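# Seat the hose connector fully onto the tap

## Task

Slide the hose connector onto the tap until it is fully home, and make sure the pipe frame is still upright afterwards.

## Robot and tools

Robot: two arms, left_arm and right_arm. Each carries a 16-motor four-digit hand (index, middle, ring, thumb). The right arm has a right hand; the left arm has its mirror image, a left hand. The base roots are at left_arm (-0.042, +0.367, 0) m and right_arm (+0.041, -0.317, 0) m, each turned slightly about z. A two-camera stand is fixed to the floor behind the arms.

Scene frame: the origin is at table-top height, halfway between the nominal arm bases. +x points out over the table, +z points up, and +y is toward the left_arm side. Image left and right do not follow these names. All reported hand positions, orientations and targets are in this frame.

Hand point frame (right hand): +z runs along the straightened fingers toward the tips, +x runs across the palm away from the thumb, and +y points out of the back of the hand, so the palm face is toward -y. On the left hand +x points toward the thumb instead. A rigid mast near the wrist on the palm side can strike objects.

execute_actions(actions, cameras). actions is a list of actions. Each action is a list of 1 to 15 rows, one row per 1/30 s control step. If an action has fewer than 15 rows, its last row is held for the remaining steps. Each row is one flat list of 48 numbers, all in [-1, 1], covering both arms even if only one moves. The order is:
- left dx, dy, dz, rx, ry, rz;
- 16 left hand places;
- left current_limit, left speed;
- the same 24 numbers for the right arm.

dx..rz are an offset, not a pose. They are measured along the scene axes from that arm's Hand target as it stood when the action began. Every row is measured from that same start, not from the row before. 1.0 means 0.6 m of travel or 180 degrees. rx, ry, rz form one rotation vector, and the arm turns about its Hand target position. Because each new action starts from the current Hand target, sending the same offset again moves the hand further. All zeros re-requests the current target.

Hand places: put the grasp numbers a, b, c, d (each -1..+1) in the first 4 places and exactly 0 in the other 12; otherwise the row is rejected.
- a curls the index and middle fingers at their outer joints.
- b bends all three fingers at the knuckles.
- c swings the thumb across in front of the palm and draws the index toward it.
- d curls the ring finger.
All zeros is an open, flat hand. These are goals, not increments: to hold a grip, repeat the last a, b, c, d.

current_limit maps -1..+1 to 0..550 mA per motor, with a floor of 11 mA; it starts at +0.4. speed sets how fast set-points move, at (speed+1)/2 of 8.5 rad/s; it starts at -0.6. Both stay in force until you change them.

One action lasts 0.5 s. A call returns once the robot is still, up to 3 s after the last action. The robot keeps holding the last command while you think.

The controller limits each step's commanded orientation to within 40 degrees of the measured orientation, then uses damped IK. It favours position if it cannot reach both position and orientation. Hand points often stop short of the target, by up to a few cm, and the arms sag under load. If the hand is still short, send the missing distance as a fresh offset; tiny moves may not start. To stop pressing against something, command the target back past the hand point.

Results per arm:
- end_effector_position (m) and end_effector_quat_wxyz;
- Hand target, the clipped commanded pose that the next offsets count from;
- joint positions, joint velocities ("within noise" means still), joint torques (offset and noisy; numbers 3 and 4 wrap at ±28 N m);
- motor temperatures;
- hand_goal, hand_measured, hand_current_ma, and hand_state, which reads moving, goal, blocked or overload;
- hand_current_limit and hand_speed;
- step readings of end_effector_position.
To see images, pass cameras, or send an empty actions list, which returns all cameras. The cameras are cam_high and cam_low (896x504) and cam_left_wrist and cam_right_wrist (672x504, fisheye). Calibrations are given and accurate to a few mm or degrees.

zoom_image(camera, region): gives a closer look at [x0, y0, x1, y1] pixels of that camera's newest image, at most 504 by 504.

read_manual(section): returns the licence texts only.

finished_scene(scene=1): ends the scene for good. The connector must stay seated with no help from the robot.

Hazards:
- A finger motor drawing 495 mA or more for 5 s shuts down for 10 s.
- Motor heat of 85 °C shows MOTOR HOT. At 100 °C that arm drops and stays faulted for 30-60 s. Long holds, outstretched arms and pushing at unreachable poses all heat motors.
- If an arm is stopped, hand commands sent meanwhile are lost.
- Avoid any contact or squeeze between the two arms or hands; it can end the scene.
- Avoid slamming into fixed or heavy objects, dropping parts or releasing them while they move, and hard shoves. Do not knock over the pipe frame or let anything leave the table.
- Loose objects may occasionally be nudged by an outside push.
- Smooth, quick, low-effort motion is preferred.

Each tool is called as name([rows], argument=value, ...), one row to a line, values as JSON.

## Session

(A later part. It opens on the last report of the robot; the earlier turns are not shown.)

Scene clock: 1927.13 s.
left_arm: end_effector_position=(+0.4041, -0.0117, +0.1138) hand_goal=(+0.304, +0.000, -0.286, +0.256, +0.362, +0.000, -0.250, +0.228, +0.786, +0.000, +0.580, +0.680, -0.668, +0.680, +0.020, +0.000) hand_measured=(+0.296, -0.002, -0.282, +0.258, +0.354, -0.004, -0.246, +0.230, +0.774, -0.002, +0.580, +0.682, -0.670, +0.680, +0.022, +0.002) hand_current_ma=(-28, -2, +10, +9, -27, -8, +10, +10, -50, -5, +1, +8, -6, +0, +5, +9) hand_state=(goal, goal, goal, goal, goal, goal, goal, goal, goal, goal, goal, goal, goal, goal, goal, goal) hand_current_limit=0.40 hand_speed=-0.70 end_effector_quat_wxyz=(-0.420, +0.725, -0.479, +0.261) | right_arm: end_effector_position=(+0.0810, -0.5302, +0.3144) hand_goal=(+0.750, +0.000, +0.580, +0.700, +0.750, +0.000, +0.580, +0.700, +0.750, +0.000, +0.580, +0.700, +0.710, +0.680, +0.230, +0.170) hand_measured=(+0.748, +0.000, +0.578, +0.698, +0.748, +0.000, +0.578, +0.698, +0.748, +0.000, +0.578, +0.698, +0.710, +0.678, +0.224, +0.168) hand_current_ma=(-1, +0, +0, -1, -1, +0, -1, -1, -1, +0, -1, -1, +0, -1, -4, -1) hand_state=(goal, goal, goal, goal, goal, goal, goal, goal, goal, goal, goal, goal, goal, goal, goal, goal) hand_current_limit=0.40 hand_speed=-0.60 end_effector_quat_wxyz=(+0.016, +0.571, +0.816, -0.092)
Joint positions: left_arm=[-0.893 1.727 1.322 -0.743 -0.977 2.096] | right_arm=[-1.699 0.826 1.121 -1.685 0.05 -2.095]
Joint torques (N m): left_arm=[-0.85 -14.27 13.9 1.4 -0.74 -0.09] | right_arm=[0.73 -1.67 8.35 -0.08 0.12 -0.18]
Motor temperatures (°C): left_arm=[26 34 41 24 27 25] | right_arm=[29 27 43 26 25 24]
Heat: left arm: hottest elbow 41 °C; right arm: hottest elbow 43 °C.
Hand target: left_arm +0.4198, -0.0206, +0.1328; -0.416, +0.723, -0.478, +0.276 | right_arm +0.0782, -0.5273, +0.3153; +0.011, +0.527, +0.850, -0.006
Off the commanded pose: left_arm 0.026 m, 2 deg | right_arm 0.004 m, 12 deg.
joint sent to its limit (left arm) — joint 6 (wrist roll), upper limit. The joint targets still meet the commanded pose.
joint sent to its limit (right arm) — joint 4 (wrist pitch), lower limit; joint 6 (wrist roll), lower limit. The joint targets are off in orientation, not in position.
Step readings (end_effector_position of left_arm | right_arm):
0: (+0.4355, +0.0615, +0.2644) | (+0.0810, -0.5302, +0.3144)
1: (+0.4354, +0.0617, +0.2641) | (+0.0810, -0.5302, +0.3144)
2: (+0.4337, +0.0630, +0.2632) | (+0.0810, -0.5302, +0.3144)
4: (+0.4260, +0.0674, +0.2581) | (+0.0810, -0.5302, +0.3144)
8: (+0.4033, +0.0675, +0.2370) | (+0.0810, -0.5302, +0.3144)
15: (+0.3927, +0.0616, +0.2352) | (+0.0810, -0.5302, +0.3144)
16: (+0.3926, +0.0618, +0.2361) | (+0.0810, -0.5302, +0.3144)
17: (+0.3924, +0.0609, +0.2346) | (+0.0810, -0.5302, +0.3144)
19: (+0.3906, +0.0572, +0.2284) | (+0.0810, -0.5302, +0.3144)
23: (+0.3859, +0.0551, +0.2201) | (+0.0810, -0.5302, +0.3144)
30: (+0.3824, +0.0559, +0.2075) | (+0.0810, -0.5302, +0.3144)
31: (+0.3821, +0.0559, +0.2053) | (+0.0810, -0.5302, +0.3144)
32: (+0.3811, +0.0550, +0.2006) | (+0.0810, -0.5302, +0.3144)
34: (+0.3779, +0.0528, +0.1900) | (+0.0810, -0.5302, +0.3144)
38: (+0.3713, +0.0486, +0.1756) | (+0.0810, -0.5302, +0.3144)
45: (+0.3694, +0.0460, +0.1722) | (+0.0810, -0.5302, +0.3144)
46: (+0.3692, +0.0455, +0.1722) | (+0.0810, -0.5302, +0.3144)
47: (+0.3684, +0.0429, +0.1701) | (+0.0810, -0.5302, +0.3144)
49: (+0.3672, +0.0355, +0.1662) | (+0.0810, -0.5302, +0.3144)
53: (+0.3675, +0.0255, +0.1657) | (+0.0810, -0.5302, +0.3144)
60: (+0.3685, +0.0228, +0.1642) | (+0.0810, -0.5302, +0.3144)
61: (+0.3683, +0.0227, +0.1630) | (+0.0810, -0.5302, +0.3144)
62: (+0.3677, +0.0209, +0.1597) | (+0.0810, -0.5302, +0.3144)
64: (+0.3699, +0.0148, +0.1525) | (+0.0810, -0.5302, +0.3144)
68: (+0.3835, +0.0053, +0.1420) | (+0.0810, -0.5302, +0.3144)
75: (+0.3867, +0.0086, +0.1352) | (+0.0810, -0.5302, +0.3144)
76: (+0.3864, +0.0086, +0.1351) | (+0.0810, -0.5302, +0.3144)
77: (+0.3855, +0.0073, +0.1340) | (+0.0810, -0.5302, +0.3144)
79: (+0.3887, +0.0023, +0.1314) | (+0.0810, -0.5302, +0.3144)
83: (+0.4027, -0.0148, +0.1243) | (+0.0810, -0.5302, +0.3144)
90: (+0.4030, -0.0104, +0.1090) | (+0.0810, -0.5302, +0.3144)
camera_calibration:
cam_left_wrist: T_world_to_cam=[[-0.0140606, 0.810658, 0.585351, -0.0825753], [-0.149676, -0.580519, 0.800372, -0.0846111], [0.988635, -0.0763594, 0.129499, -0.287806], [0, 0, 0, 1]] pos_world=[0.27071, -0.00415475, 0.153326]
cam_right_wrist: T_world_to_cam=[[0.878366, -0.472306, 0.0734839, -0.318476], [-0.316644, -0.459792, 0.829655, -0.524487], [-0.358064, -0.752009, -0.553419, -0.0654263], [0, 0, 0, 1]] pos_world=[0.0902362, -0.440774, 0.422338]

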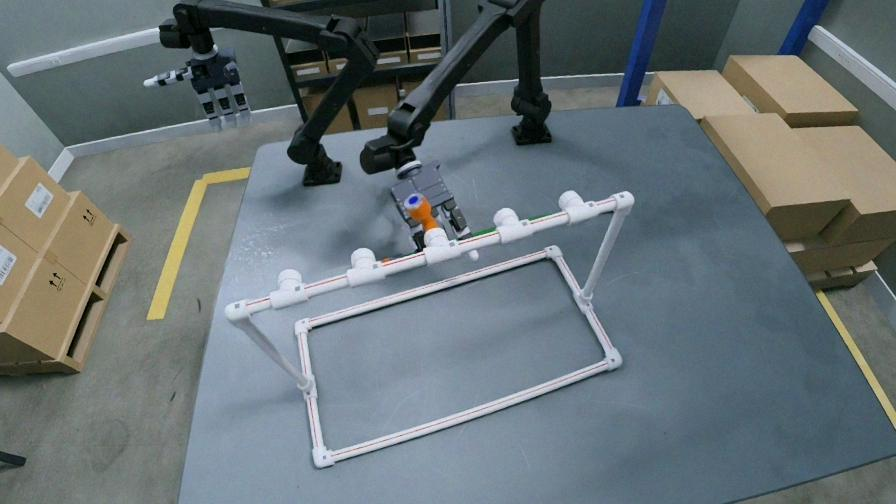

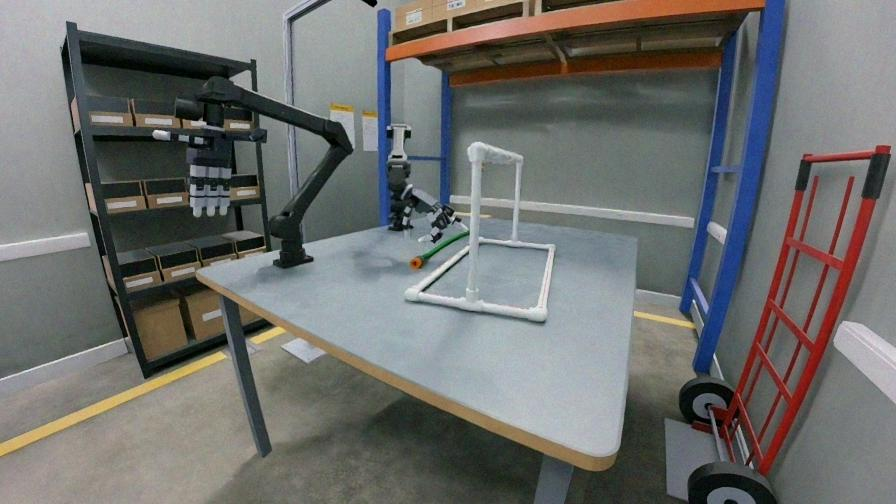

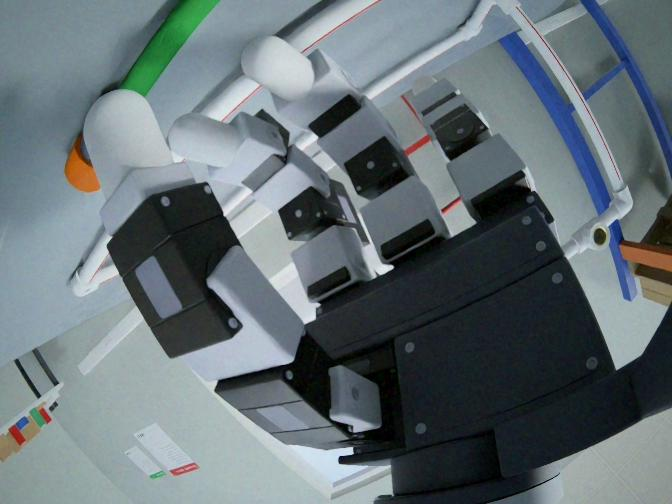

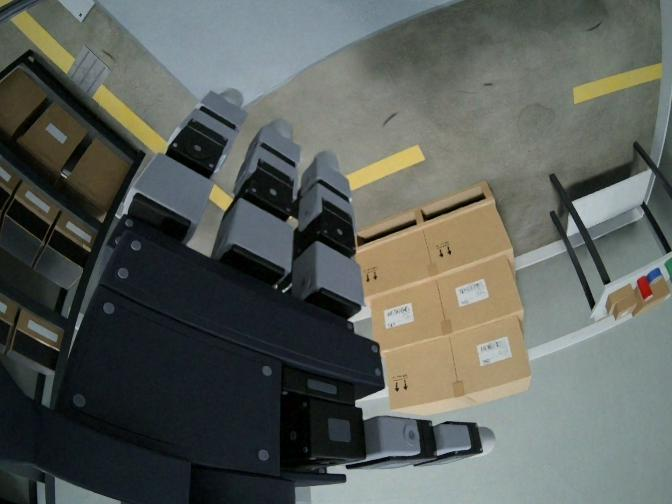

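execute_actions([
  [[0.07,0.0,-0.03,0,0,0,0.5,0.15,0.84,0,0,0,0,0,0,0,0,0,0,0,0,0,0.4,-0.7,0,0.0,0,0,0,0,0,0,0,0,0,0,0,0,0,0,0,0,0,0,0,0,0.4,-0.6]],
  [[0.01,0.0,-0.06,0,0,0,0.5,0.15,0.84,0,0,0,0,0,0,0,0,0,0,0,0,0,0.4,-0.7,0,0.0,0,0,0,0,0,0,0,0,0,0,0,0,0,0,0,0,0,0,0,0,0.4,-0.6]],
], cameras=["cam_left_wrist","cam_low"])

zoom_image(camera="cam_left_wrist", region=[0, 0, 320, 240])

zoom_image(camera="cam_low", region=[390, 200, 490, 280])

Scene clock: 1954.73 s.
left_arm: end_effector_position=(+0.4533, -0.0113, +0.0629) hand_goal=(+0.304, +0.000, -0.286, +0.256, +0.362, +0.000, -0.250, +0.228, +0.786, +0.000, +0.580, +0.680, -0.668, +0.680, +0.020, +0.000) hand_measured=(+0.296, -0.002, -0.282, +0.258, +0.354, -0.002, -0.246, +0.230, +0.774, -0.002, +0.580, +0.682, -0.670, +0.680, +0.020, +0.002) hand_current_ma=(-27, -2, +10, +9, -27, -8, +10, +10, -50, -5, +1, +8, -3, +0, +4, +8) hand_state=(goal, goal, goal, goal, goal, goal, goal, goal, goal, goal, goal, goal, goal, goal, goal, goal) hand_current_limit=0.40 hand_speed=-0.70 end_effector_quat_wxyz=(-0.425, +0.740, -0.461, +0.242) | right_arm: end_effector_position=(+0.0810, -0.5302, +0.3144) hand_goal=(+0.750, +0.000, +0.580, +0.700, +0.750, +0.000, +0.580, +0.700, +0.750, +0.000, +0.580, +0.700, +0.710, +0.680, +0.230, +0.170) hand_measured=(+0.748, +0.000, +0.578, +0.698, +0.748, +0.000, +0.578, +0.698, +0.748, +0.000, +0.578, +0.698, +0.710, +0.678, +0.224, +0.168) hand_current_ma=(-1, +0, +0, -1, -1, +0, -1, -1, -1, +0, -1, -1, +0, -1, -4, -1) hand_state=(goal, goal, goal, goal, goal, goal, goal, goal, goal, goal, goal, goal, goal, goal, goal, goal) hand_current_limit=0.40 hand_speed=-0.60 end_effector_quat_wxyz=(+0.016, +0.571, +0.816, -0.092)
Joint positions: left_arm=[-0.828 1.879 1.4 -0.68 -0.965 2.098] | right_arm=[-1.699 0.826 1.121 -1.685 0.05 -2.095]
Joint torques (N m): left_arm=[-1.26 -16.44 12.03 2.39 -0.77 -0.11] | right_arm=[0.32 -1.61 8.39 -0.09 0.13 -0.15]
Motor temperatures (°C): left_arm=[26 34 48 24 27 25] | right_arm=[29 27 43 26 25 24]
Heat: left arm: hottest elbow 48 °C; right arm: hottest elbow 43 °C.
Hand target: left_arm +0.4678, -0.0204, +0.0786; -0.416, +0.723, -0.478, +0.276 | right_arm +0.0782, -0.5273, +0.3153; +0.011, +0.527, +0.850, -0.006
Off the commanded pose: left_arm 0.023 m, 5 deg | right_arm 0.004 m, 12 deg.
joint sent to its limit (left arm) — joint 6 (wrist roll), upper limit. The joint targets are off in orientation, not in position.
joint sent to its limit (right arm) — joint 4 (wrist pitch), lower limit; joint 6 (wrist roll), lower limit. The joint targets are off in orientation, not in position.
Step readings (end_effector_position of left_arm | right_arm):
0: (+0.4040, -0.0116, +0.1138) | (+0.0810, -0.5302, +0.3144)
1: (+0.4043, -0.0115, +0.1137) | (+0.0810, -0.5302, +0.3144)
2: (+0.4062, -0.0108, +0.1133) | (+0.0810, -0.5302, +0.3144)
4: (+0.4131, -0.0136, +0.1126) | (+0.0810, -0.5302, +0.3144)
8: (+0.4339, -0.0139, +0.1051) | (+0.0810, -0.5302, +0.3144)
15: (+0.4456, -0.0025, +0.0897) | (+0.0810, -0.5302, +0.3144)
16: (+0.4456, -0.0025, +0.0897) | (+0.0810, -0.5302, +0.3144)
17: (+0.4459, -0.0028, +0.0890) | (+0.0810, -0.5302, +0.3144)
19: (+0.4488, -0.0057, +0.0877) | (+0.0810, -0.5302, +0.3144)
23: (+0.4527, -0.0102, +0.0771) | (+0.0810, -0.5302, +0.3144)
30: (+0.4529, -0.0109, +0.0627) | (+0.0810, -0.5302, +0.3144)
camera_calibration:
cam_left_wrist: T_world_to_cam=[[-0.0521544, 0.80664, 0.588738, -0.0353535], [-0.101729, -0.590765, 0.800405, -0.0581759], [0.993444, -0.0181469, 0.112869, -0.330233], [0, 0, 0, 1]] pos_world=[0.320307, -0.0118435, 0.104652]
Images, in order (width x height): cam_low 896x504, cam_left_wrist 672x504.

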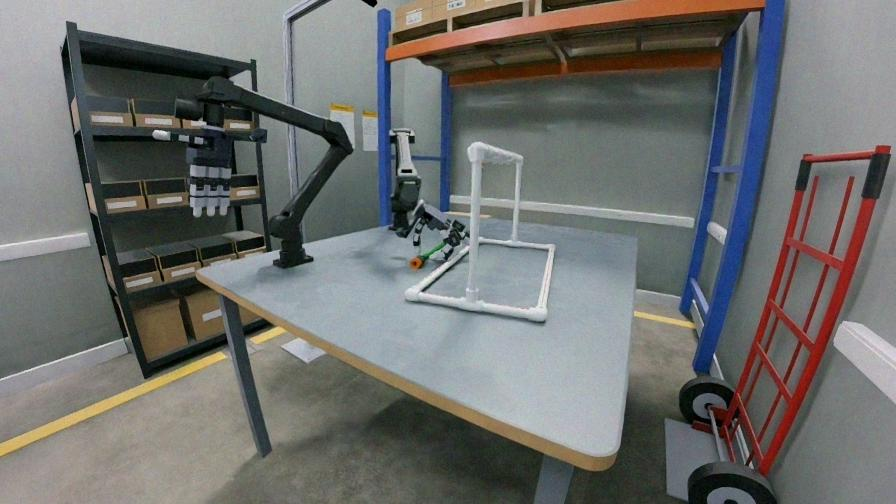

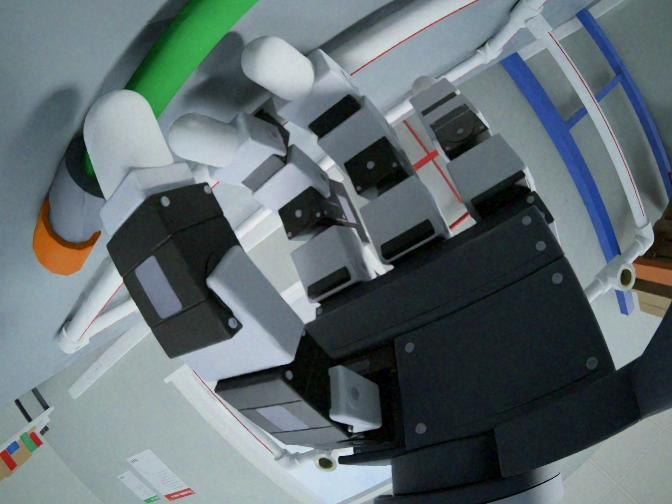

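Scaled by 1.575 from the camera's 672x504 image, which has a finer 960x720 frame.

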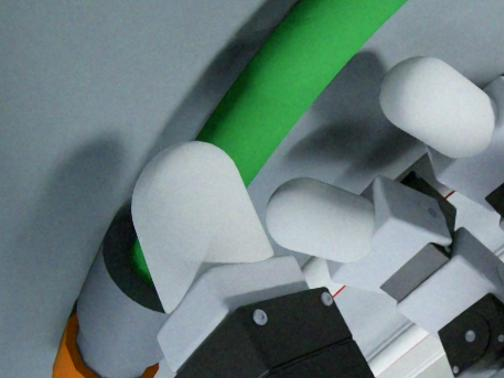

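Scaled by 5.040 from the camera's 896x504 image, which has a finer 1280x720 frame.

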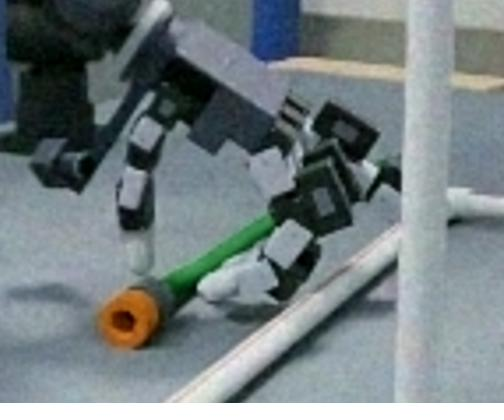

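execute_actions([
  [[0.0,0.0,-0.015,0,0,0,0.5,0.18,0.84,0,0,0,0,0,0,0,0,0,0,0,0,0,0.4,-0.7,0,0.0,0,0,0,0,0,0,0,0,0,0,0,0,0,0,0,0,0,0,0,0,0.4,-0.6]],
  [[-0.07,0.0,0,0,0,0,0.5,0.18,0.84,0,0,0,0,0,0,0,0,0,0,0,0,0,0.4,-0.7,0,0.0,0,0,0,0,0,0,0,0,0,0,0,0,0,0,0,0,0,0,0,0,0.4,-0.6]],
  [[-0.07,0.0,0,0,0,0,0.5,0.18,0.84,0,0,0,0,0,0,0,0,0,0,0,0,0,0.4,-0.7,0,0.0,0,0,0,0,0,0,0,0,0,0,0,0,0,0,0,0,0,0,0,0,0.4,-0.6]],
], cameras=["cam_left_wrist","cam_low","cam_high"])

zoom_image(camera="cam_left_wrist", region=[0, 0, 320, 240])

zoom_image(camera="cam_low", region=[380, 200, 480, 280])

Scene clock: 1976.50 s.
left_arm: end_effector_position=(+0.3819, -0.0167, +0.0531) hand_goal=(+0.264, +0.000, -0.278, +0.262, +0.310, +0.000, -0.256, +0.228, +0.740, +0.000, +0.580, +0.686, -0.668, +0.680, +0.020, +0.006) hand_measured=(+0.262, +0.000, -0.280, +0.260, +0.312, +0.002, -0.256, +0.226, +0.730, -0.002, +0.580, +0.684, -0.668, +0.680, +0.020, +0.004) hand_current_ma=(-4, -2, -4, -6, +4, +7, +1, -5, -36, -5, -1, -9, -1, +0, +2, -7) hand_state=(goal, goal, goal, goal, goal, goal, goal, goal, goal, goal, goal, goal, goal, goal, goal, goal) hand_current_limit=0.40 hand_speed=-0.70 end_effector_quat_wxyz=(-0.420, +0.719, -0.488, +0.262) | right_arm: end_effector_position=(+0.0810, -0.5302, +0.3144) hand_goal=(+0.750, +0.000, +0.580, +0.700, +0.750, +0.000, +0.580, +0.700, +0.750, +0.000, +0.580, +0.700, +0.710, +0.680, +0.230, +0.170) hand_measured=(+0.748, +0.000, +0.578, +0.698, +0.748, +0.000, +0.578, +0.698, +0.748, +0.000, +0.578, +0.698, +0.710, +0.678, +0.224, +0.168) hand_current_ma=(-1, +0, +0, -1, -1, +0, -1, -1, -1, +0, -1, -1, +0, -1, -4, -1) hand_state=(goal, goal, goal, goal, goal, goal, goal, goal, goal, goal, goal, goal, goal, goal, goal, goal) hand_current_limit=0.40 hand_speed=-0.60 end_effector_quat_wxyz=(+0.016, +0.571, +0.816, -0.092)
Joint positions: left_arm=[-0.931 1.78 1.219 -0.618 -0.986 2.07] | right_arm=[-1.699 0.826 1.121 -1.685 0.05 -2.095]
Joint torques (N m): left_arm=[-2.02 -16.67 9.09 1.48 -0.98 -0.32] | right_arm=[-0.15 -1.49 8.43 -0.06 0.13 -0.16]
Heat: left arm: hottest elbow 48 °C; right arm: hottest elbow 43 °C.
Hand target: left_arm +0.3837, -0.0204, +0.0696; -0.416, +0.723, -0.478, +0.276 | right_arm +0.0782, -0.5273, +0.3153; +0.011, +0.527, +0.850, -0.006
Off the commanded pose: left_arm 0.017 m, 2 deg | right_arm 0.004 m, 12 deg.
joint sent to its limit (right arm) — joint 4 (wrist pitch), lower limit; joint 6 (wrist roll), lower limit. The joint targets are off in orientation, not in position.
Step readings (end_effector_position of left_arm | right_arm):
0: (+0.4533, -0.0113, +0.0629) | (+0.0810, -0.5302, +0.3144)
1: (+0.4533, -0.0113, +0.0629) | (+0.0810, -0.5302, +0.3144)
2: (+0.4536, -0.0116, +0.0630) | (+0.0810, -0.5302, +0.3144)
4: (+0.4545, -0.0126, +0.0635) | (+0.0810, -0.5302, +0.3144)
8: (+0.4559, -0.0140, +0.0642) | (+0.0810, -0.5302, +0.3144)
15: (+0.4565, -0.0146, +0.0642) | (+0.0810, -0.5302, +0.3144)
16: (+0.4565, -0.0147, +0.0642) | (+0.0810, -0.5302, +0.3144)
17: (+0.4561, -0.0146, +0.0633) | (+0.0810, -0.5302, +0.3144)
19: (+0.4521, -0.0137, +0.0598) | (+0.0810, -0.5302, +0.3144)
23: (+0.4346, -0.0058, +0.0495) | (+0.0810, -0.5302, +0.3144)
30: (+0.4257, -0.0106, +0.0512) | (+0.0810, -0.5302, +0.3144)
31: (+0.4247, -0.0112, +0.0510) | (+0.0810, -0.5302, +0.3144)
32: (+0.4221, -0.0120, +0.0506) | (+0.0810, -0.5302, +0.3144)
34: (+0.4138, -0.0090, +0.0500) | (+0.0810, -0.5302, +0.3144)
38: (+0.3928, -0.0067, +0.0497) | (+0.0810, -0.5302, +0.3144)
45: (+0.3816, -0.0164, +0.0529) | (+0.0810, -0.5302, +0.3144)
camera_calibration:
cam_left_wrist: T_world_to_cam=[[0.00508307, 0.805827, 0.59213, -0.051052], [-0.158714, -0.583981, 0.7961, -0.0386601], [0.987311, -0.098026, 0.124928, -0.257964], [0, 0, 0, 1]] pos_world=[0.248814, -0.00672481, 0.0932335]
Images, in order (width x height): cam_high 896x504, cam_low 896x504, cam_left_wrist 672x504.

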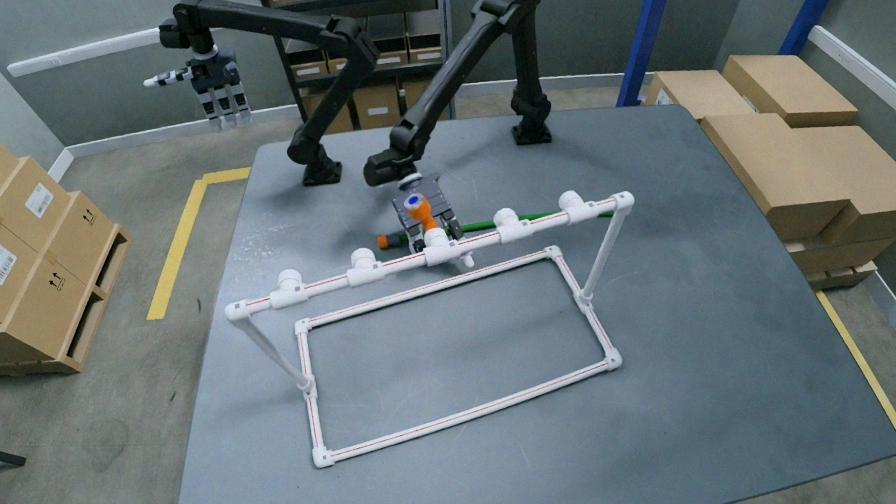

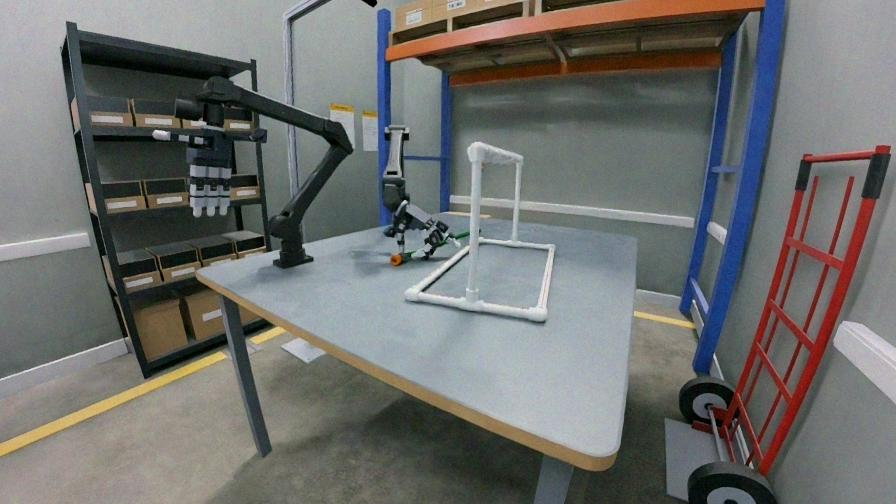

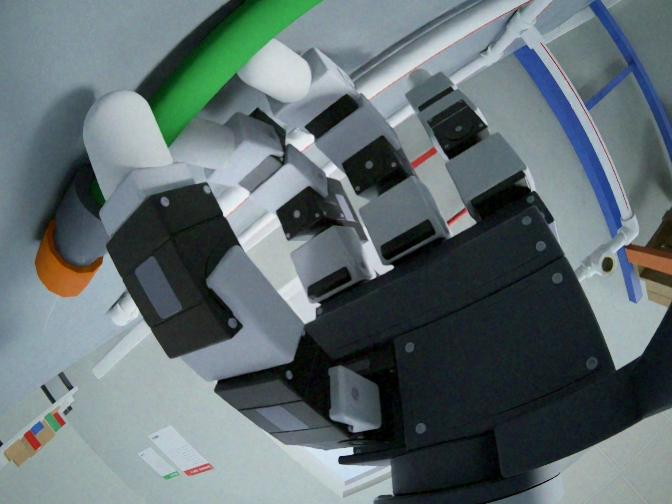

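Scaled by 1.575 from the camera's 672x504 image, which has a finer 960x720 frame.

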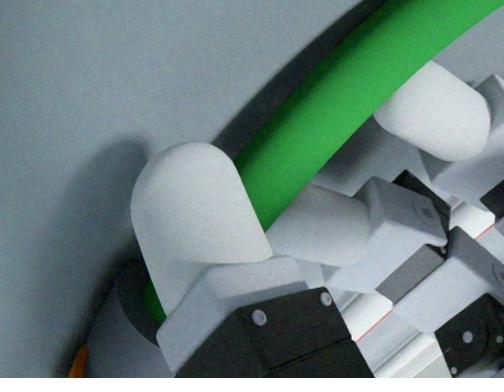

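Scaled by 5.040 from the camera's 896x504 image, which has a finer 1280x720 frame.

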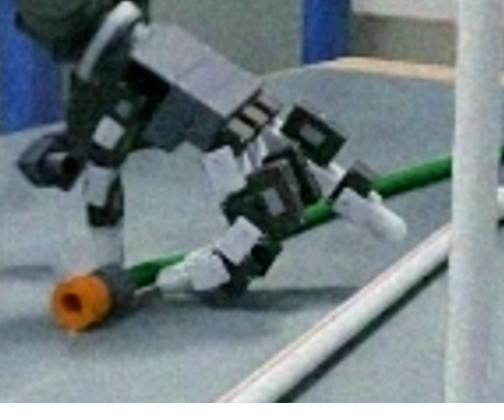

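execute_actions([
  [[-0.06,0.0,0,0,0,-0.03,0.5,0.18,0.84,0,0,0,0,0,0,0,0,0,0,0,0,0,0.4,-0.7,0,0.0,0,0,0,0,0,0,0,0,0,0,0,0,0,0,0,0,0,0,0,0,0.4,-0.6]],
  [[-0.06,0.0,0,0,0,-0.03,0.5,0.18,0.84,0,0,0,0,0,0,0,0,0,0,0,0,0,0.4,-0.7,0,0.0,0,0,0,0,0,0,0,0,0,0,0,0,0,0,0,0,0,0,0,0,0.4,-0.6]],
  [[0.025,0.0,0.08,0,0,0,0.5,0.05,0.84,0,0,0,0,0,0,0,0,0,0,0,0,0,0.4,-0.7,0,0.0,0,0,0,0,0,0,0,0,0,0,0,0,0,0,0,0,0,0,0,0,0.4,-0.6]],
  [[0.025,-0.1,0.1,0,0,0,0.5,0.08,0.84,0,0,0,0,0,0,0,0,0,0,0,0,0,0.4,-0.7,0,0.0,0,0,0,0,0,0,0,0,0,0,0,0,0,0,0,0,0,0,0,0,0.4,-0.6]],
], cameras=["cam_left_wrist","cam_low","cam_high"])

zoom_image(camera="cam_left_wrist", region=[0, 0, 320, 240])

zoom_image(camera="cam_high", region=[330, 160, 470, 270])

Scene clock: 2008.67 s.
left_arm: end_effector_position=(+0.3366, -0.0665, +0.1565) hand_goal=(+0.398, +0.000, -0.308, +0.242, +0.486, +0.000, -0.236, +0.228, +0.890, +0.000, +0.580, +0.666, -0.668, +0.680, +0.020, -0.014) hand_measured=(+0.396, +0.000, -0.310, +0.240, +0.482, +0.002, -0.232, +0.226, +0.880, -0.002, +0.580, +0.664, -0.668, +0.680, +0.020, -0.016) hand_current_ma=(-10, -2, -3, -5, -11, +7, +12, -5, -41, -5, -1, -9, +0, +0, +2, -7) hand_state=(goal, goal, goal, goal, goal, goal, goal, goal, goal, goal, goal, goal, goal, goal, goal, goal) hand_current_limit=0.40 hand_speed=-0.70 end_effector_quat_wxyz=(-0.398, +0.687, -0.535, +0.290) | right_arm: end_effector_position=(+0.0810, -0.5302, +0.3144) hand_goal=(+0.750, +0.000, +0.580, +0.700, +0.750, +0.000, +0.580, +0.700, +0.750, +0.000, +0.580, +0.700, +0.710, +0.680, +0.230, +0.170) hand_measured=(+0.748, +0.000, +0.578, +0.698, +0.748, +0.000, +0.578, +0.698, +0.748, +0.000, +0.578, +0.698, +0.710, +0.678, +0.224, +0.168) hand_current_ma=(-1, +0, +0, -1, -1, +0, -1, -1, -1, +0, -1, -1, +0, -1, -4, -1) hand_state=(goal, goal, goal, goal, goal, goal, goal, goal, goal, goal, goal, goal, goal, goal, goal, goal) hand_current_limit=0.40 hand_speed=-0.60 end_effector_quat_wxyz=(+0.016, +0.571, +0.816, -0.092)
Joint positions: left_arm=[-1.043 1.666 1.363 -0.846 -0.971 2.1] | right_arm=[-1.699 0.826 1.121 -1.685 0.05 -2.095]
Joint torques (N m): left_arm=[-2.32 -14.27 13.75 1.54 -0.77 -0.13] | right_arm=[0.62 -1.44 8.2 -0.16 0.14 -0.19]
Heat: left arm: hottest elbow 45 °C; right arm: hottest elbow 42 °C.
Hand target: left_arm +0.3418, -0.0804, +0.1776; -0.389, +0.675, -0.544, +0.314 | right_arm +0.0782, -0.5273, +0.3153; +0.011, +0.527, +0.850, -0.006
Off the commanded pose: left_arm 0.026 m, 3 deg | right_arm 0.004 m, 12 deg.
joint sent to its limit (left arm) — joint 6 (wrist roll), upper limit. The joint targets still meet the commanded pose.
joint sent to its limit (right arm) — joint 4 (wrist pitch), lower limit; joint 6 (wrist roll), lower limit. The joint targets are off in orientation, not in position.
Step readings (end_effector_position of left_arm | right_arm):
0: (+0.3819, -0.0167, +0.0531) | (+0.0810, -0.5302, +0.3144)
1: (+0.3818, -0.0166, +0.0531) | (+0.0810, -0.5302, +0.3144)
2: (+0.3805, -0.0159, +0.0526) | (+0.0810, -0.5302, +0.3144)
4: (+0.3748, -0.0127, +0.0518) | (+0.0810, -0.5302, +0.3144)
8: (+0.3557, -0.0068, +0.0519) | (+0.0810, -0.5302, +0.3144)
15: (+0.3466, -0.0137, +0.0549) | (+0.0810, -0.5302, +0.3144)
16: (+0.3464, -0.0135, +0.0548) | (+0.0810, -0.5302, +0.3144)
17: (+0.3450, -0.0137, +0.0545) | (+0.0810, -0.5302, +0.3144)
19: (+0.3394, -0.0119, +0.0540) | (+0.0810, -0.5302, +0.3144)
23: (+0.3203, -0.0083, +0.0541) | (+0.0810, -0.5302, +0.3144)
30: (+0.3101, -0.0140, +0.0556) | (+0.0810, -0.5302, +0.3144)
31: (+0.3101, -0.0140, +0.0558) | (+0.0810, -0.5302, +0.3144)
32: (+0.3095, -0.0133, +0.0561) | (+0.0810, -0.5302, +0.3144)
34: (+0.3066, -0.0088, +0.0580) | (+0.0810, -0.5302, +0.3144)
38: (+0.3059, -0.0040, +0.0720) | (+0.0810, -0.5302, +0.3144)
45: (+0.3136, -0.0115, +0.0944) | (+0.0810, -0.5302, +0.3144)
46: (+0.3138, -0.0118, +0.0952) | (+0.0810, -0.5302, +0.3144)
47: (+0.3139, -0.0119, +0.0980) | (+0.0810, -0.5302, +0.3144)
49: (+0.3162, -0.0155, +0.1068) | (+0.0810, -0.5302, +0.3144)
53: (+0.3313, -0.0450, +0.1458) | (+0.0810, -0.5302, +0.3144)
60: (+0.3380, -0.0682, +0.1784) | (+0.0810, -0.5302, +0.3144)
camera_calibration:
cam_left_wrist: T_world_to_cam=[[0.114159, 0.802127, 0.58614, -0.107923], [-0.2324, -0.552065, 0.800759, -0.131033], [0.965898, -0.227632, 0.123391, -0.232201], [0, 0, 0, 1]] pos_world=[0.206151, -0.0386277, 0.196836]
Images, in order (width x height): cam_high 896x504, cam_low 896x504, cam_left_wrist 672x504.

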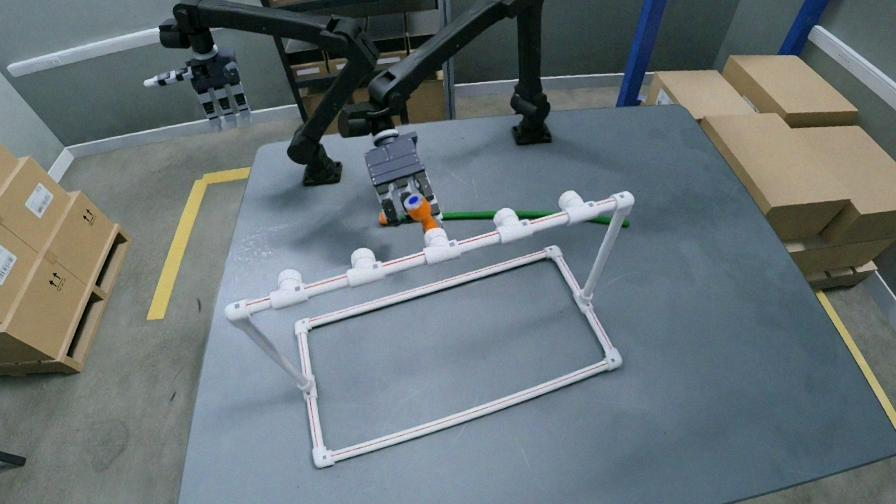

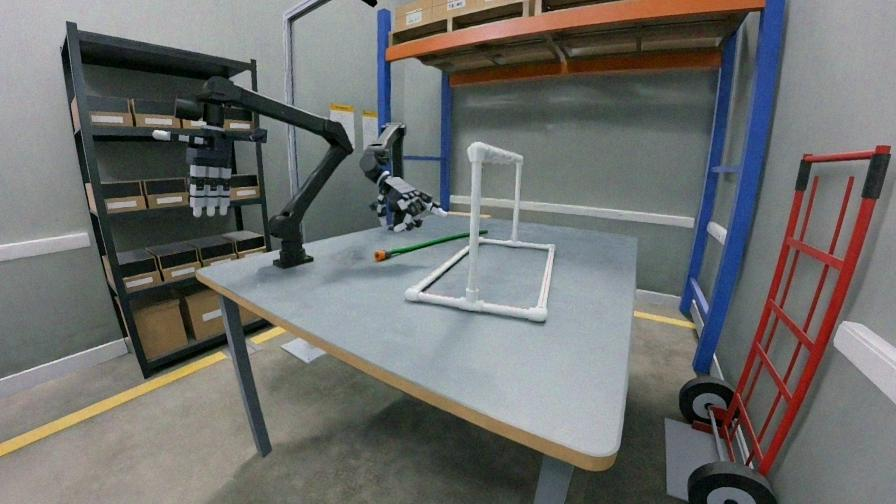

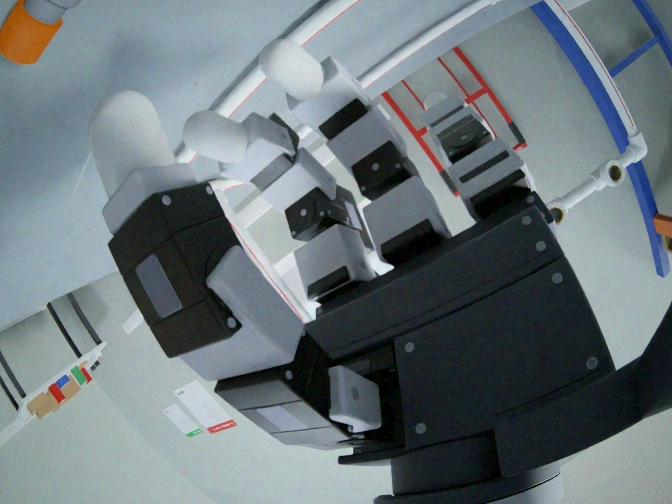

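Scaled by 1.575 from the camera's 672x504 image, which has a finer 960x720 frame.

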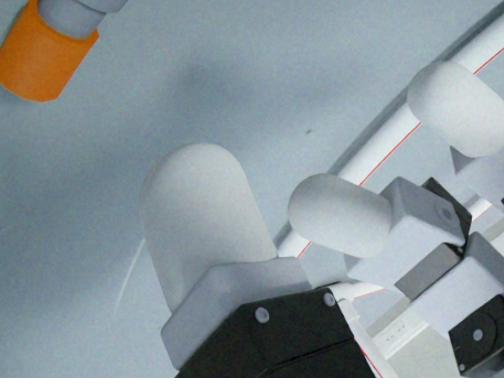

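Scaled by 3.600 from the camera's 896x504 image, which has a finer 1280x720 frame.

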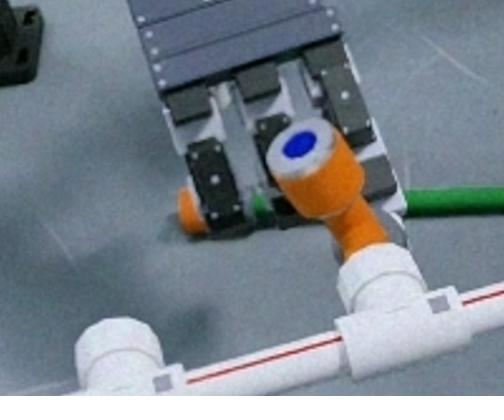

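execute_actions([
  [[-0.01,-0.03,-0.07,-0.0047,0.0217,-0.022,0.5,0.08,0.84,0,0,0,0,0,0,0,0,0,0,0,0,0,0.4,-0.7,0,0.0,0,0,0,0,0,0,0,0,0,0,0,0,0,0,0,0,0,0,0,0,0.4,-0.6]],
  [[-0.005,-0.01,-0.055,0,0,0,0.5,0.08,0.84,0,0,0,0,0,0,0,0,0,0,0,0,0,0.4,-0.7,0,0.0,0,0,0,0,0,0,0,0,0,0,0,0,0,0,0,0,0,0,0,0,0.4,-0.6]],
], cameras=["cam_left_wrist","cam_low","cam_high"])

zoom_image(camera="cam_left_wrist", region=[0, 0, 320, 240])

zoom_image(camera="cam_low", region=[360, 200, 460, 280])

zoom_image(camera="cam_high", region=[340, 170, 440, 250])

Scene clock: 2067.00 s.
left_arm: end_effector_position=(+0.3343, -0.0951, +0.0997) hand_goal=(+0.398, +0.000, -0.308, +0.242, +0.486, +0.000, -0.236, +0.228, +0.890, +0.000, +0.580, +0.666, -0.668, +0.680, +0.020, -0.014) hand_measured=(+0.396, +0.000, -0.310, +0.240, +0.482, +0.002, -0.232, +0.226, +0.880, -0.002, +0.580, +0.664, -0.668, +0.680, +0.020, -0.016) hand_current_ma=(-10, -2, -3, -5, -11, +7, +12, -5, -41, -5, -1, -9, +0, +0, +2, -7) hand_state=(goal, goal, goal, goal, goal, goal, goal, goal, goal, goal, goal, goal, goal, goal, goal, goal) hand_current_limit=0.40 hand_speed=-0.70 end_effector_quat_wxyz=(-0.364, +0.692, -0.554, +0.287) | right_arm: end_effector_position=(+0.0810, -0.5302, +0.3144) hand_goal=(+0.750, +0.000, +0.580, +0.700, +0.750, +0.000, +0.580, +0.700, +0.750, +0.000, +0.580, +0.700, +0.710, +0.680, +0.230, +0.170) hand_measured=(+0.748, +0.000, +0.578, +0.698, +0.748, +0.000, +0.578, +0.698, +0.748, +0.000, +0.578, +0.698, +0.710, +0.678, +0.224, +0.168) hand_current_ma=(-1, +0, +0, -1, -1, +0, -1, -1, -1, +0, -1, -1, +0, -1, -4, -1) hand_state=(goal, goal, goal, goal, goal, goal, goal, goal, goal, goal, goal, goal, goal, goal, goal, goal) hand_current_limit=0.40 hand_speed=-0.60 end_effector_quat_wxyz=(+0.016, +0.571, +0.816, -0.092)
Joint positions: left_arm=[-1.05 1.761 1.348 -0.737 -0.895 2.1] | right_arm=[-1.699 0.826 1.121 -1.685 0.05 -2.095]
Joint torques (N m): left_arm=[-2.78 -14.8 10.14 2.44 -0.72 -0.12] | right_arm=[0.44 -1.73 8.25 0.09 0.12 -0.17]
Motor temperatures (°C): left_arm=[26 35 53 24 28 25] | right_arm=[29 27 42 26 25 24]
Heat: left arm: hottest elbow 53 °C; right arm: hottest elbow 42 °C.
Hand target: left_arm +0.3329, -0.1044, +0.1027; -0.354, +0.669, -0.577, +0.308 | right_arm +0.0782, -0.5273, +0.3153; +0.011, +0.527, +0.850, -0.006
Off the commanded pose: left_arm 0.010 m, 5 deg | right_arm 0.004 m, 12 deg.
joint sent to its limit (left arm) — joint 6 (wrist roll), upper limit. The joint targets are off in orientation, not in position.
joint sent to its limit (right arm) — joint 4 (wrist pitch), lower limit; joint 6 (wrist roll), lower limit. The joint targets are off in orientation, not in position.
Step readings (end_effector_position of left_arm | right_arm):
0: (+0.3366, -0.0665, +0.1565) | (+0.0810, -0.5302, +0.3144)
1: (+0.3365, -0.0667, +0.1563) | (+0.0810, -0.5302, +0.3144)
2: (+0.3351, -0.0680, +0.1550) | (+0.0810, -0.5302, +0.3144)
4: (+0.3322, -0.0729, +0.1503) | (+0.0810, -0.5302, +0.3144)
8: (+0.3310, -0.0798, +0.1346) | (+0.0810, -0.5302, +0.3144)
15: (+0.3308, -0.0818, +0.1186) | (+0.0810, -0.5302, +0.3144)
16: (+0.3309, -0.0821, +0.1187) | (+0.0810, -0.5302, +0.3144)
17: (+0.3317, -0.0834, +0.1192) | (+0.0810, -0.5302, +0.3144)
19: (+0.3338, -0.0889, +0.1195) | (+0.0810, -0.5302, +0.3144)
23: (+0.3366, -0.0959, +0.1148) | (+0.0810, -0.5302, +0.3144)
30: (+0.3341, -0.0947, +0.1001) | (+0.0810, -0.5302, +0.3144)
camera_calibration:
cam_left_wrist: T_world_to_cam=[[0.17904, 0.816848, 0.548365, -0.0679944], [-0.203577, -0.514549, 0.832944, -0.111189], [0.962549, -0.260765, 0.0741663, -0.226626], [0, 0, 0, 1]] pos_world=[0.207677, -0.060767, 0.146708]
Images, in order (width x height): cam_high 896x504, cam_low 896x504, cam_left_wrist 672x504.

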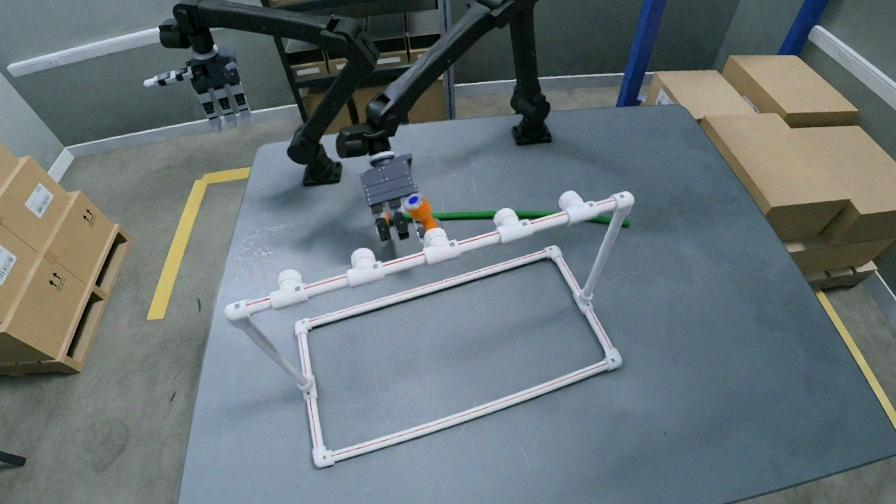

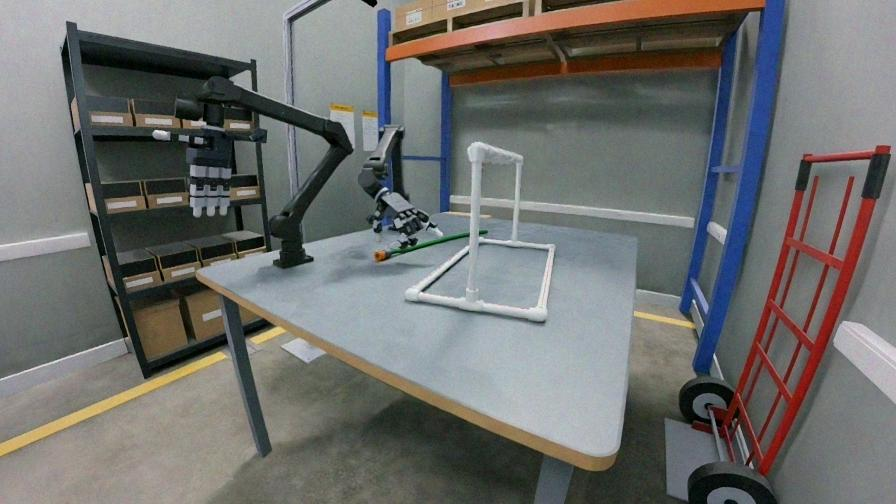

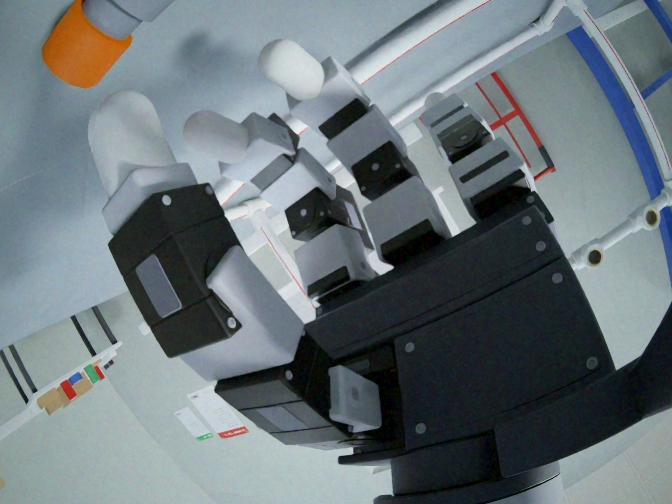

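Scaled by 1.575 from the camera's 672x504 image, which has a finer 960x720 frame.

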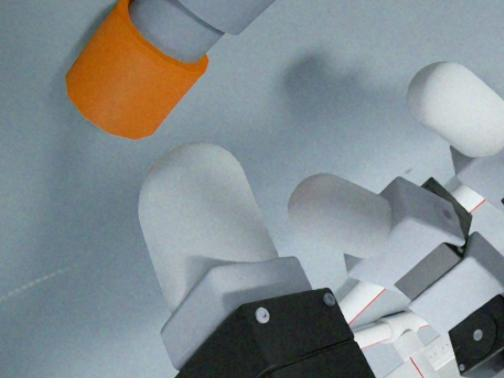

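Scaled by 5.040 from the camera's 896x504 image, which has a finer 1280x720 frame.

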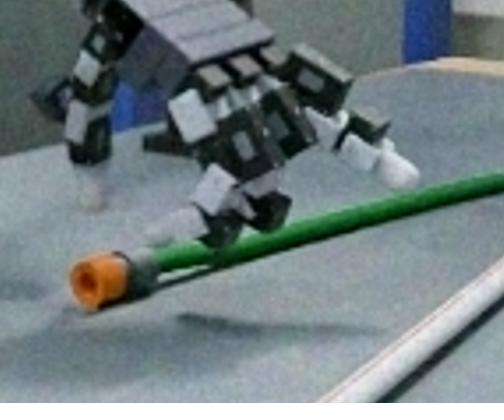

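Scaled by 5.040 from the camera's 896x504 image, which has a finer 1280x720 frame.

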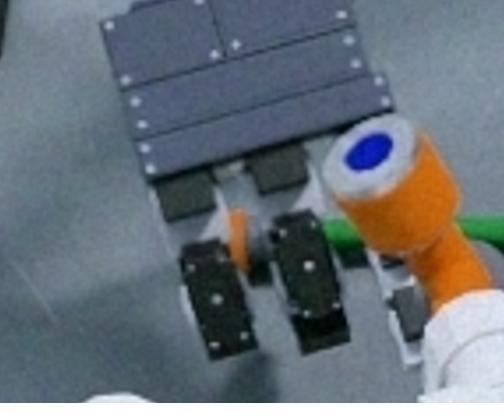

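execute_actions([
  [[-0.015,0.006,-0.065,0,0,0,0.5,0.1,0.84,0,0,0,0,0,0,0,0,0,0,0,0,0,0.4,-0.7,0,0.0,0,0,0,0,0,0,0,0,0,0,0,0,0,0,0,0,0,0,0,0,0.4,-0.6]],
], cameras=["cam_left_wrist","cam_low","cam_high"])

zoom_image(camera="cam_left_wrist", region=[0, 0, 320, 240])

zoom_image(camera="cam_low", region=[360, 210, 440, 270])

zoom_image(camera="cam_high", region=[340, 180, 430, 250])

Scene clock: 2115.77 s.
left_arm: end_effector_position=(+0.3243, -0.0905, +0.0573) hand_goal=(+0.372, +0.000, -0.302, +0.246, +0.450, +0.000, -0.240, +0.228, +0.860, +0.000, +0.580, +0.670, -0.668, +0.680, +0.020, -0.010) hand_measured=(+0.372, +0.000, -0.304, +0.244, +0.448, +0.002, -0.234, +0.226, +0.852, -0.002, +0.580, +0.666, -0.668, +0.680, +0.020, -0.012) hand_current_ma=(-3, -2, -4, -7, -5, +7, +17, -5, -33, -5, -1, -12, +0, +0, +2, -7) hand_state=(goal, goal, goal, goal, goal, goal, goal, goal, goal, goal, goal, goal, goal, goal, goal, goal) hand_current_limit=0.40 hand_speed=-0.70 end_effector_quat_wxyz=(-0.363, +0.688, -0.559, +0.286) | right_arm: end_effector_position=(+0.0810, -0.5302, +0.3144) hand_goal=(+0.750, +0.000, +0.580, +0.700, +0.750, +0.000, +0.580, +0.700, +0.750, +0.000, +0.580, +0.700, +0.710, +0.680, +0.230, +0.170) hand_measured=(+0.748, +0.000, +0.578, +0.698, +0.748, +0.000, +0.578, +0.698, +0.748, +0.000, +0.578, +0.698, +0.710, +0.678, +0.224, +0.168) hand_current_ma=(-1, +0, +0, -1, -1, +0, -1, -1, -1, +0, -1, -1, +0, -1, -4, -1) hand_state=(goal, goal, goal, goal, goal, goal, goal, goal, goal, goal, goal, goal, goal, goal, goal, goal) hand_current_limit=0.40 hand_speed=-0.60 end_effector_quat_wxyz=(+0.016, +0.571, +0.816, -0.092)
Joint positions: left_arm=[-1.06 1.791 1.268 -0.634 -0.895 2.1] | right_arm=[-1.699 0.826 1.121 -1.685 0.05 -2.095]
Joint torques (N m): left_arm=[-2.78 -15.09 9.76 2.45 -0.79 -0.13] | right_arm=[-0.03 -1.38 8.29 0.02 0.14 -0.19]
Motor temperatures (°C): left_arm=[26 36 46 24 28 25] | right_arm=[29 27 42 26 25 24]
Heat: left arm: hottest elbow 46 °C; right arm: hottest elbow 42 °C.
Hand target: left_arm +0.3238, -0.1008, +0.0636; -0.354, +0.669, -0.577, +0.308 | right_arm +0.0782, -0.5273, +0.3153; +0.011, +0.527, +0.850, -0.006
Off the commanded pose: left_arm 0.012 m, 4 deg | right_arm 0.004 m, 12 deg.
joint sent to its limit (left arm) — joint 6 (wrist roll), upper limit. The joint targets are off in orientation, not in position.
joint sent to its limit (right arm) — joint 4 (wrist pitch), lower limit; joint 6 (wrist roll), lower limit. The joint targets are off in orientation, not in position.
Step readings (end_effector_position of left_arm | right_arm):
0: (+0.3343, -0.0951, +0.0997) | (+0.0810, -0.5302, +0.3144)
1: (+0.3341, -0.0953, +0.0996) | (+0.0810, -0.5302, +0.3144)
2: (+0.3342, -0.0958, +0.0984) | (+0.0810, -0.5302, +0.3144)
4: (+0.3341, -0.0969, +0.0935) | (+0.0810, -0.5302, +0.3144)
8: (+0.3277, -0.0919, +0.0744) | (+0.0810, -0.5302, +0.3144)
15: (+0.3237, -0.0896, +0.0569) | (+0.0810, -0.5302, +0.3144)
camera_calibration:
cam_left_wrist: T_world_to_cam=[[0.189828, 0.811426, 0.552769, -0.0508619], [-0.206021, -0.517551, 0.830479, -0.0748451], [0.959959, -0.27153, 0.0689251, -0.212454], [0, 0, 0, 1]] pos_world=[0.198182, -0.055153, 0.104916]
Images, in order (width x height): cam_high 896x504, cam_low 896x504, cam_left_wrist 672x504.

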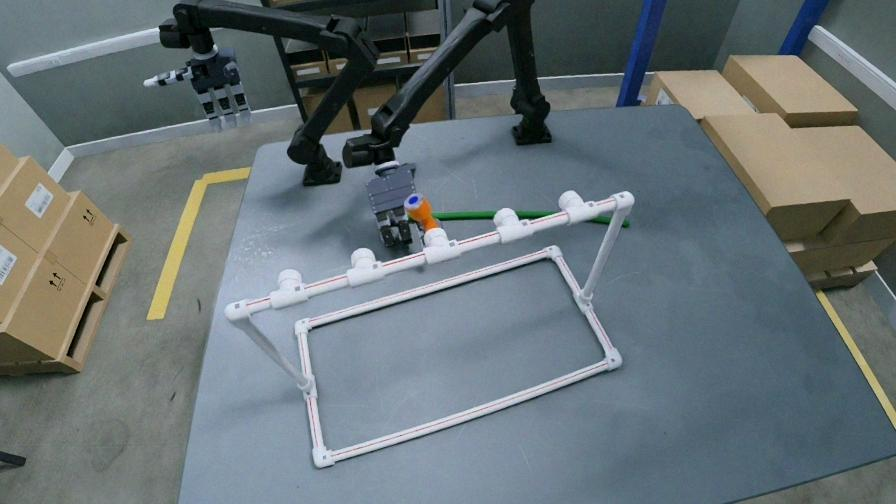

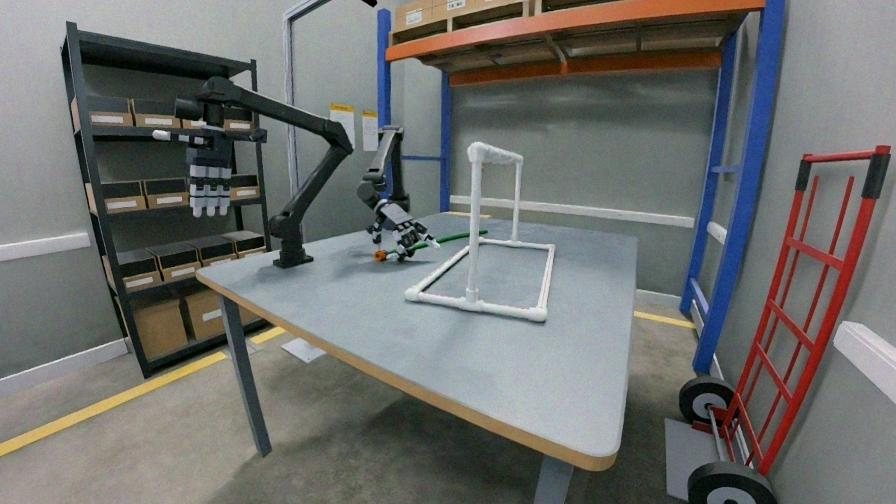

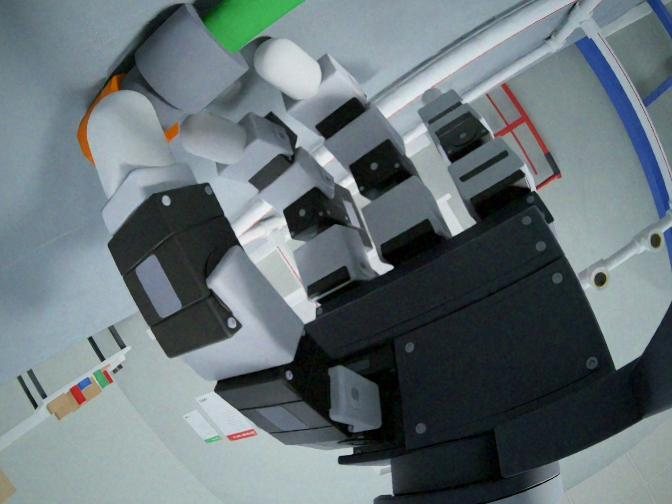

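Scaled by 1.575 from the camera's 672x504 image, which has a finer 960x720 frame.

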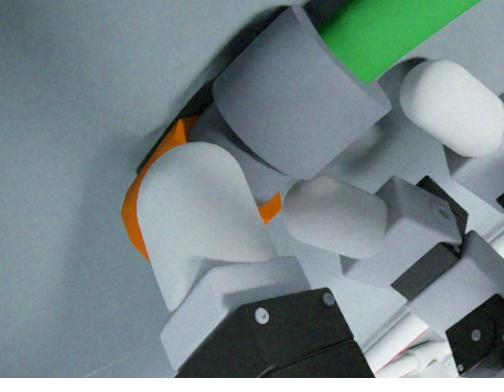

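Scaled by 6.300 from the camera's 896x504 image, which has a finer 1280x720 frame.

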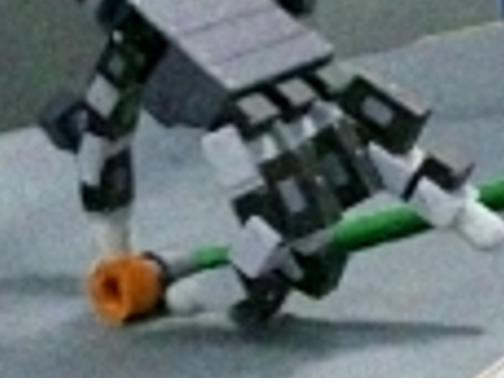

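Scaled by 5.600 from the camera's 896x504 image, which has a finer 1280x720 frame.

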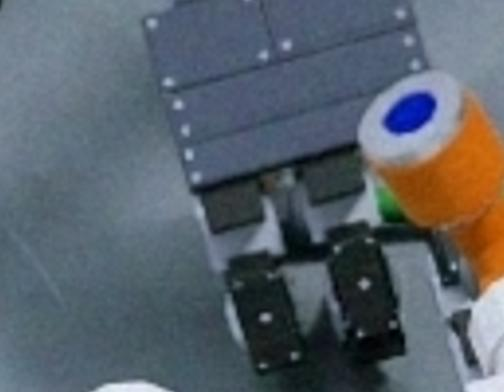

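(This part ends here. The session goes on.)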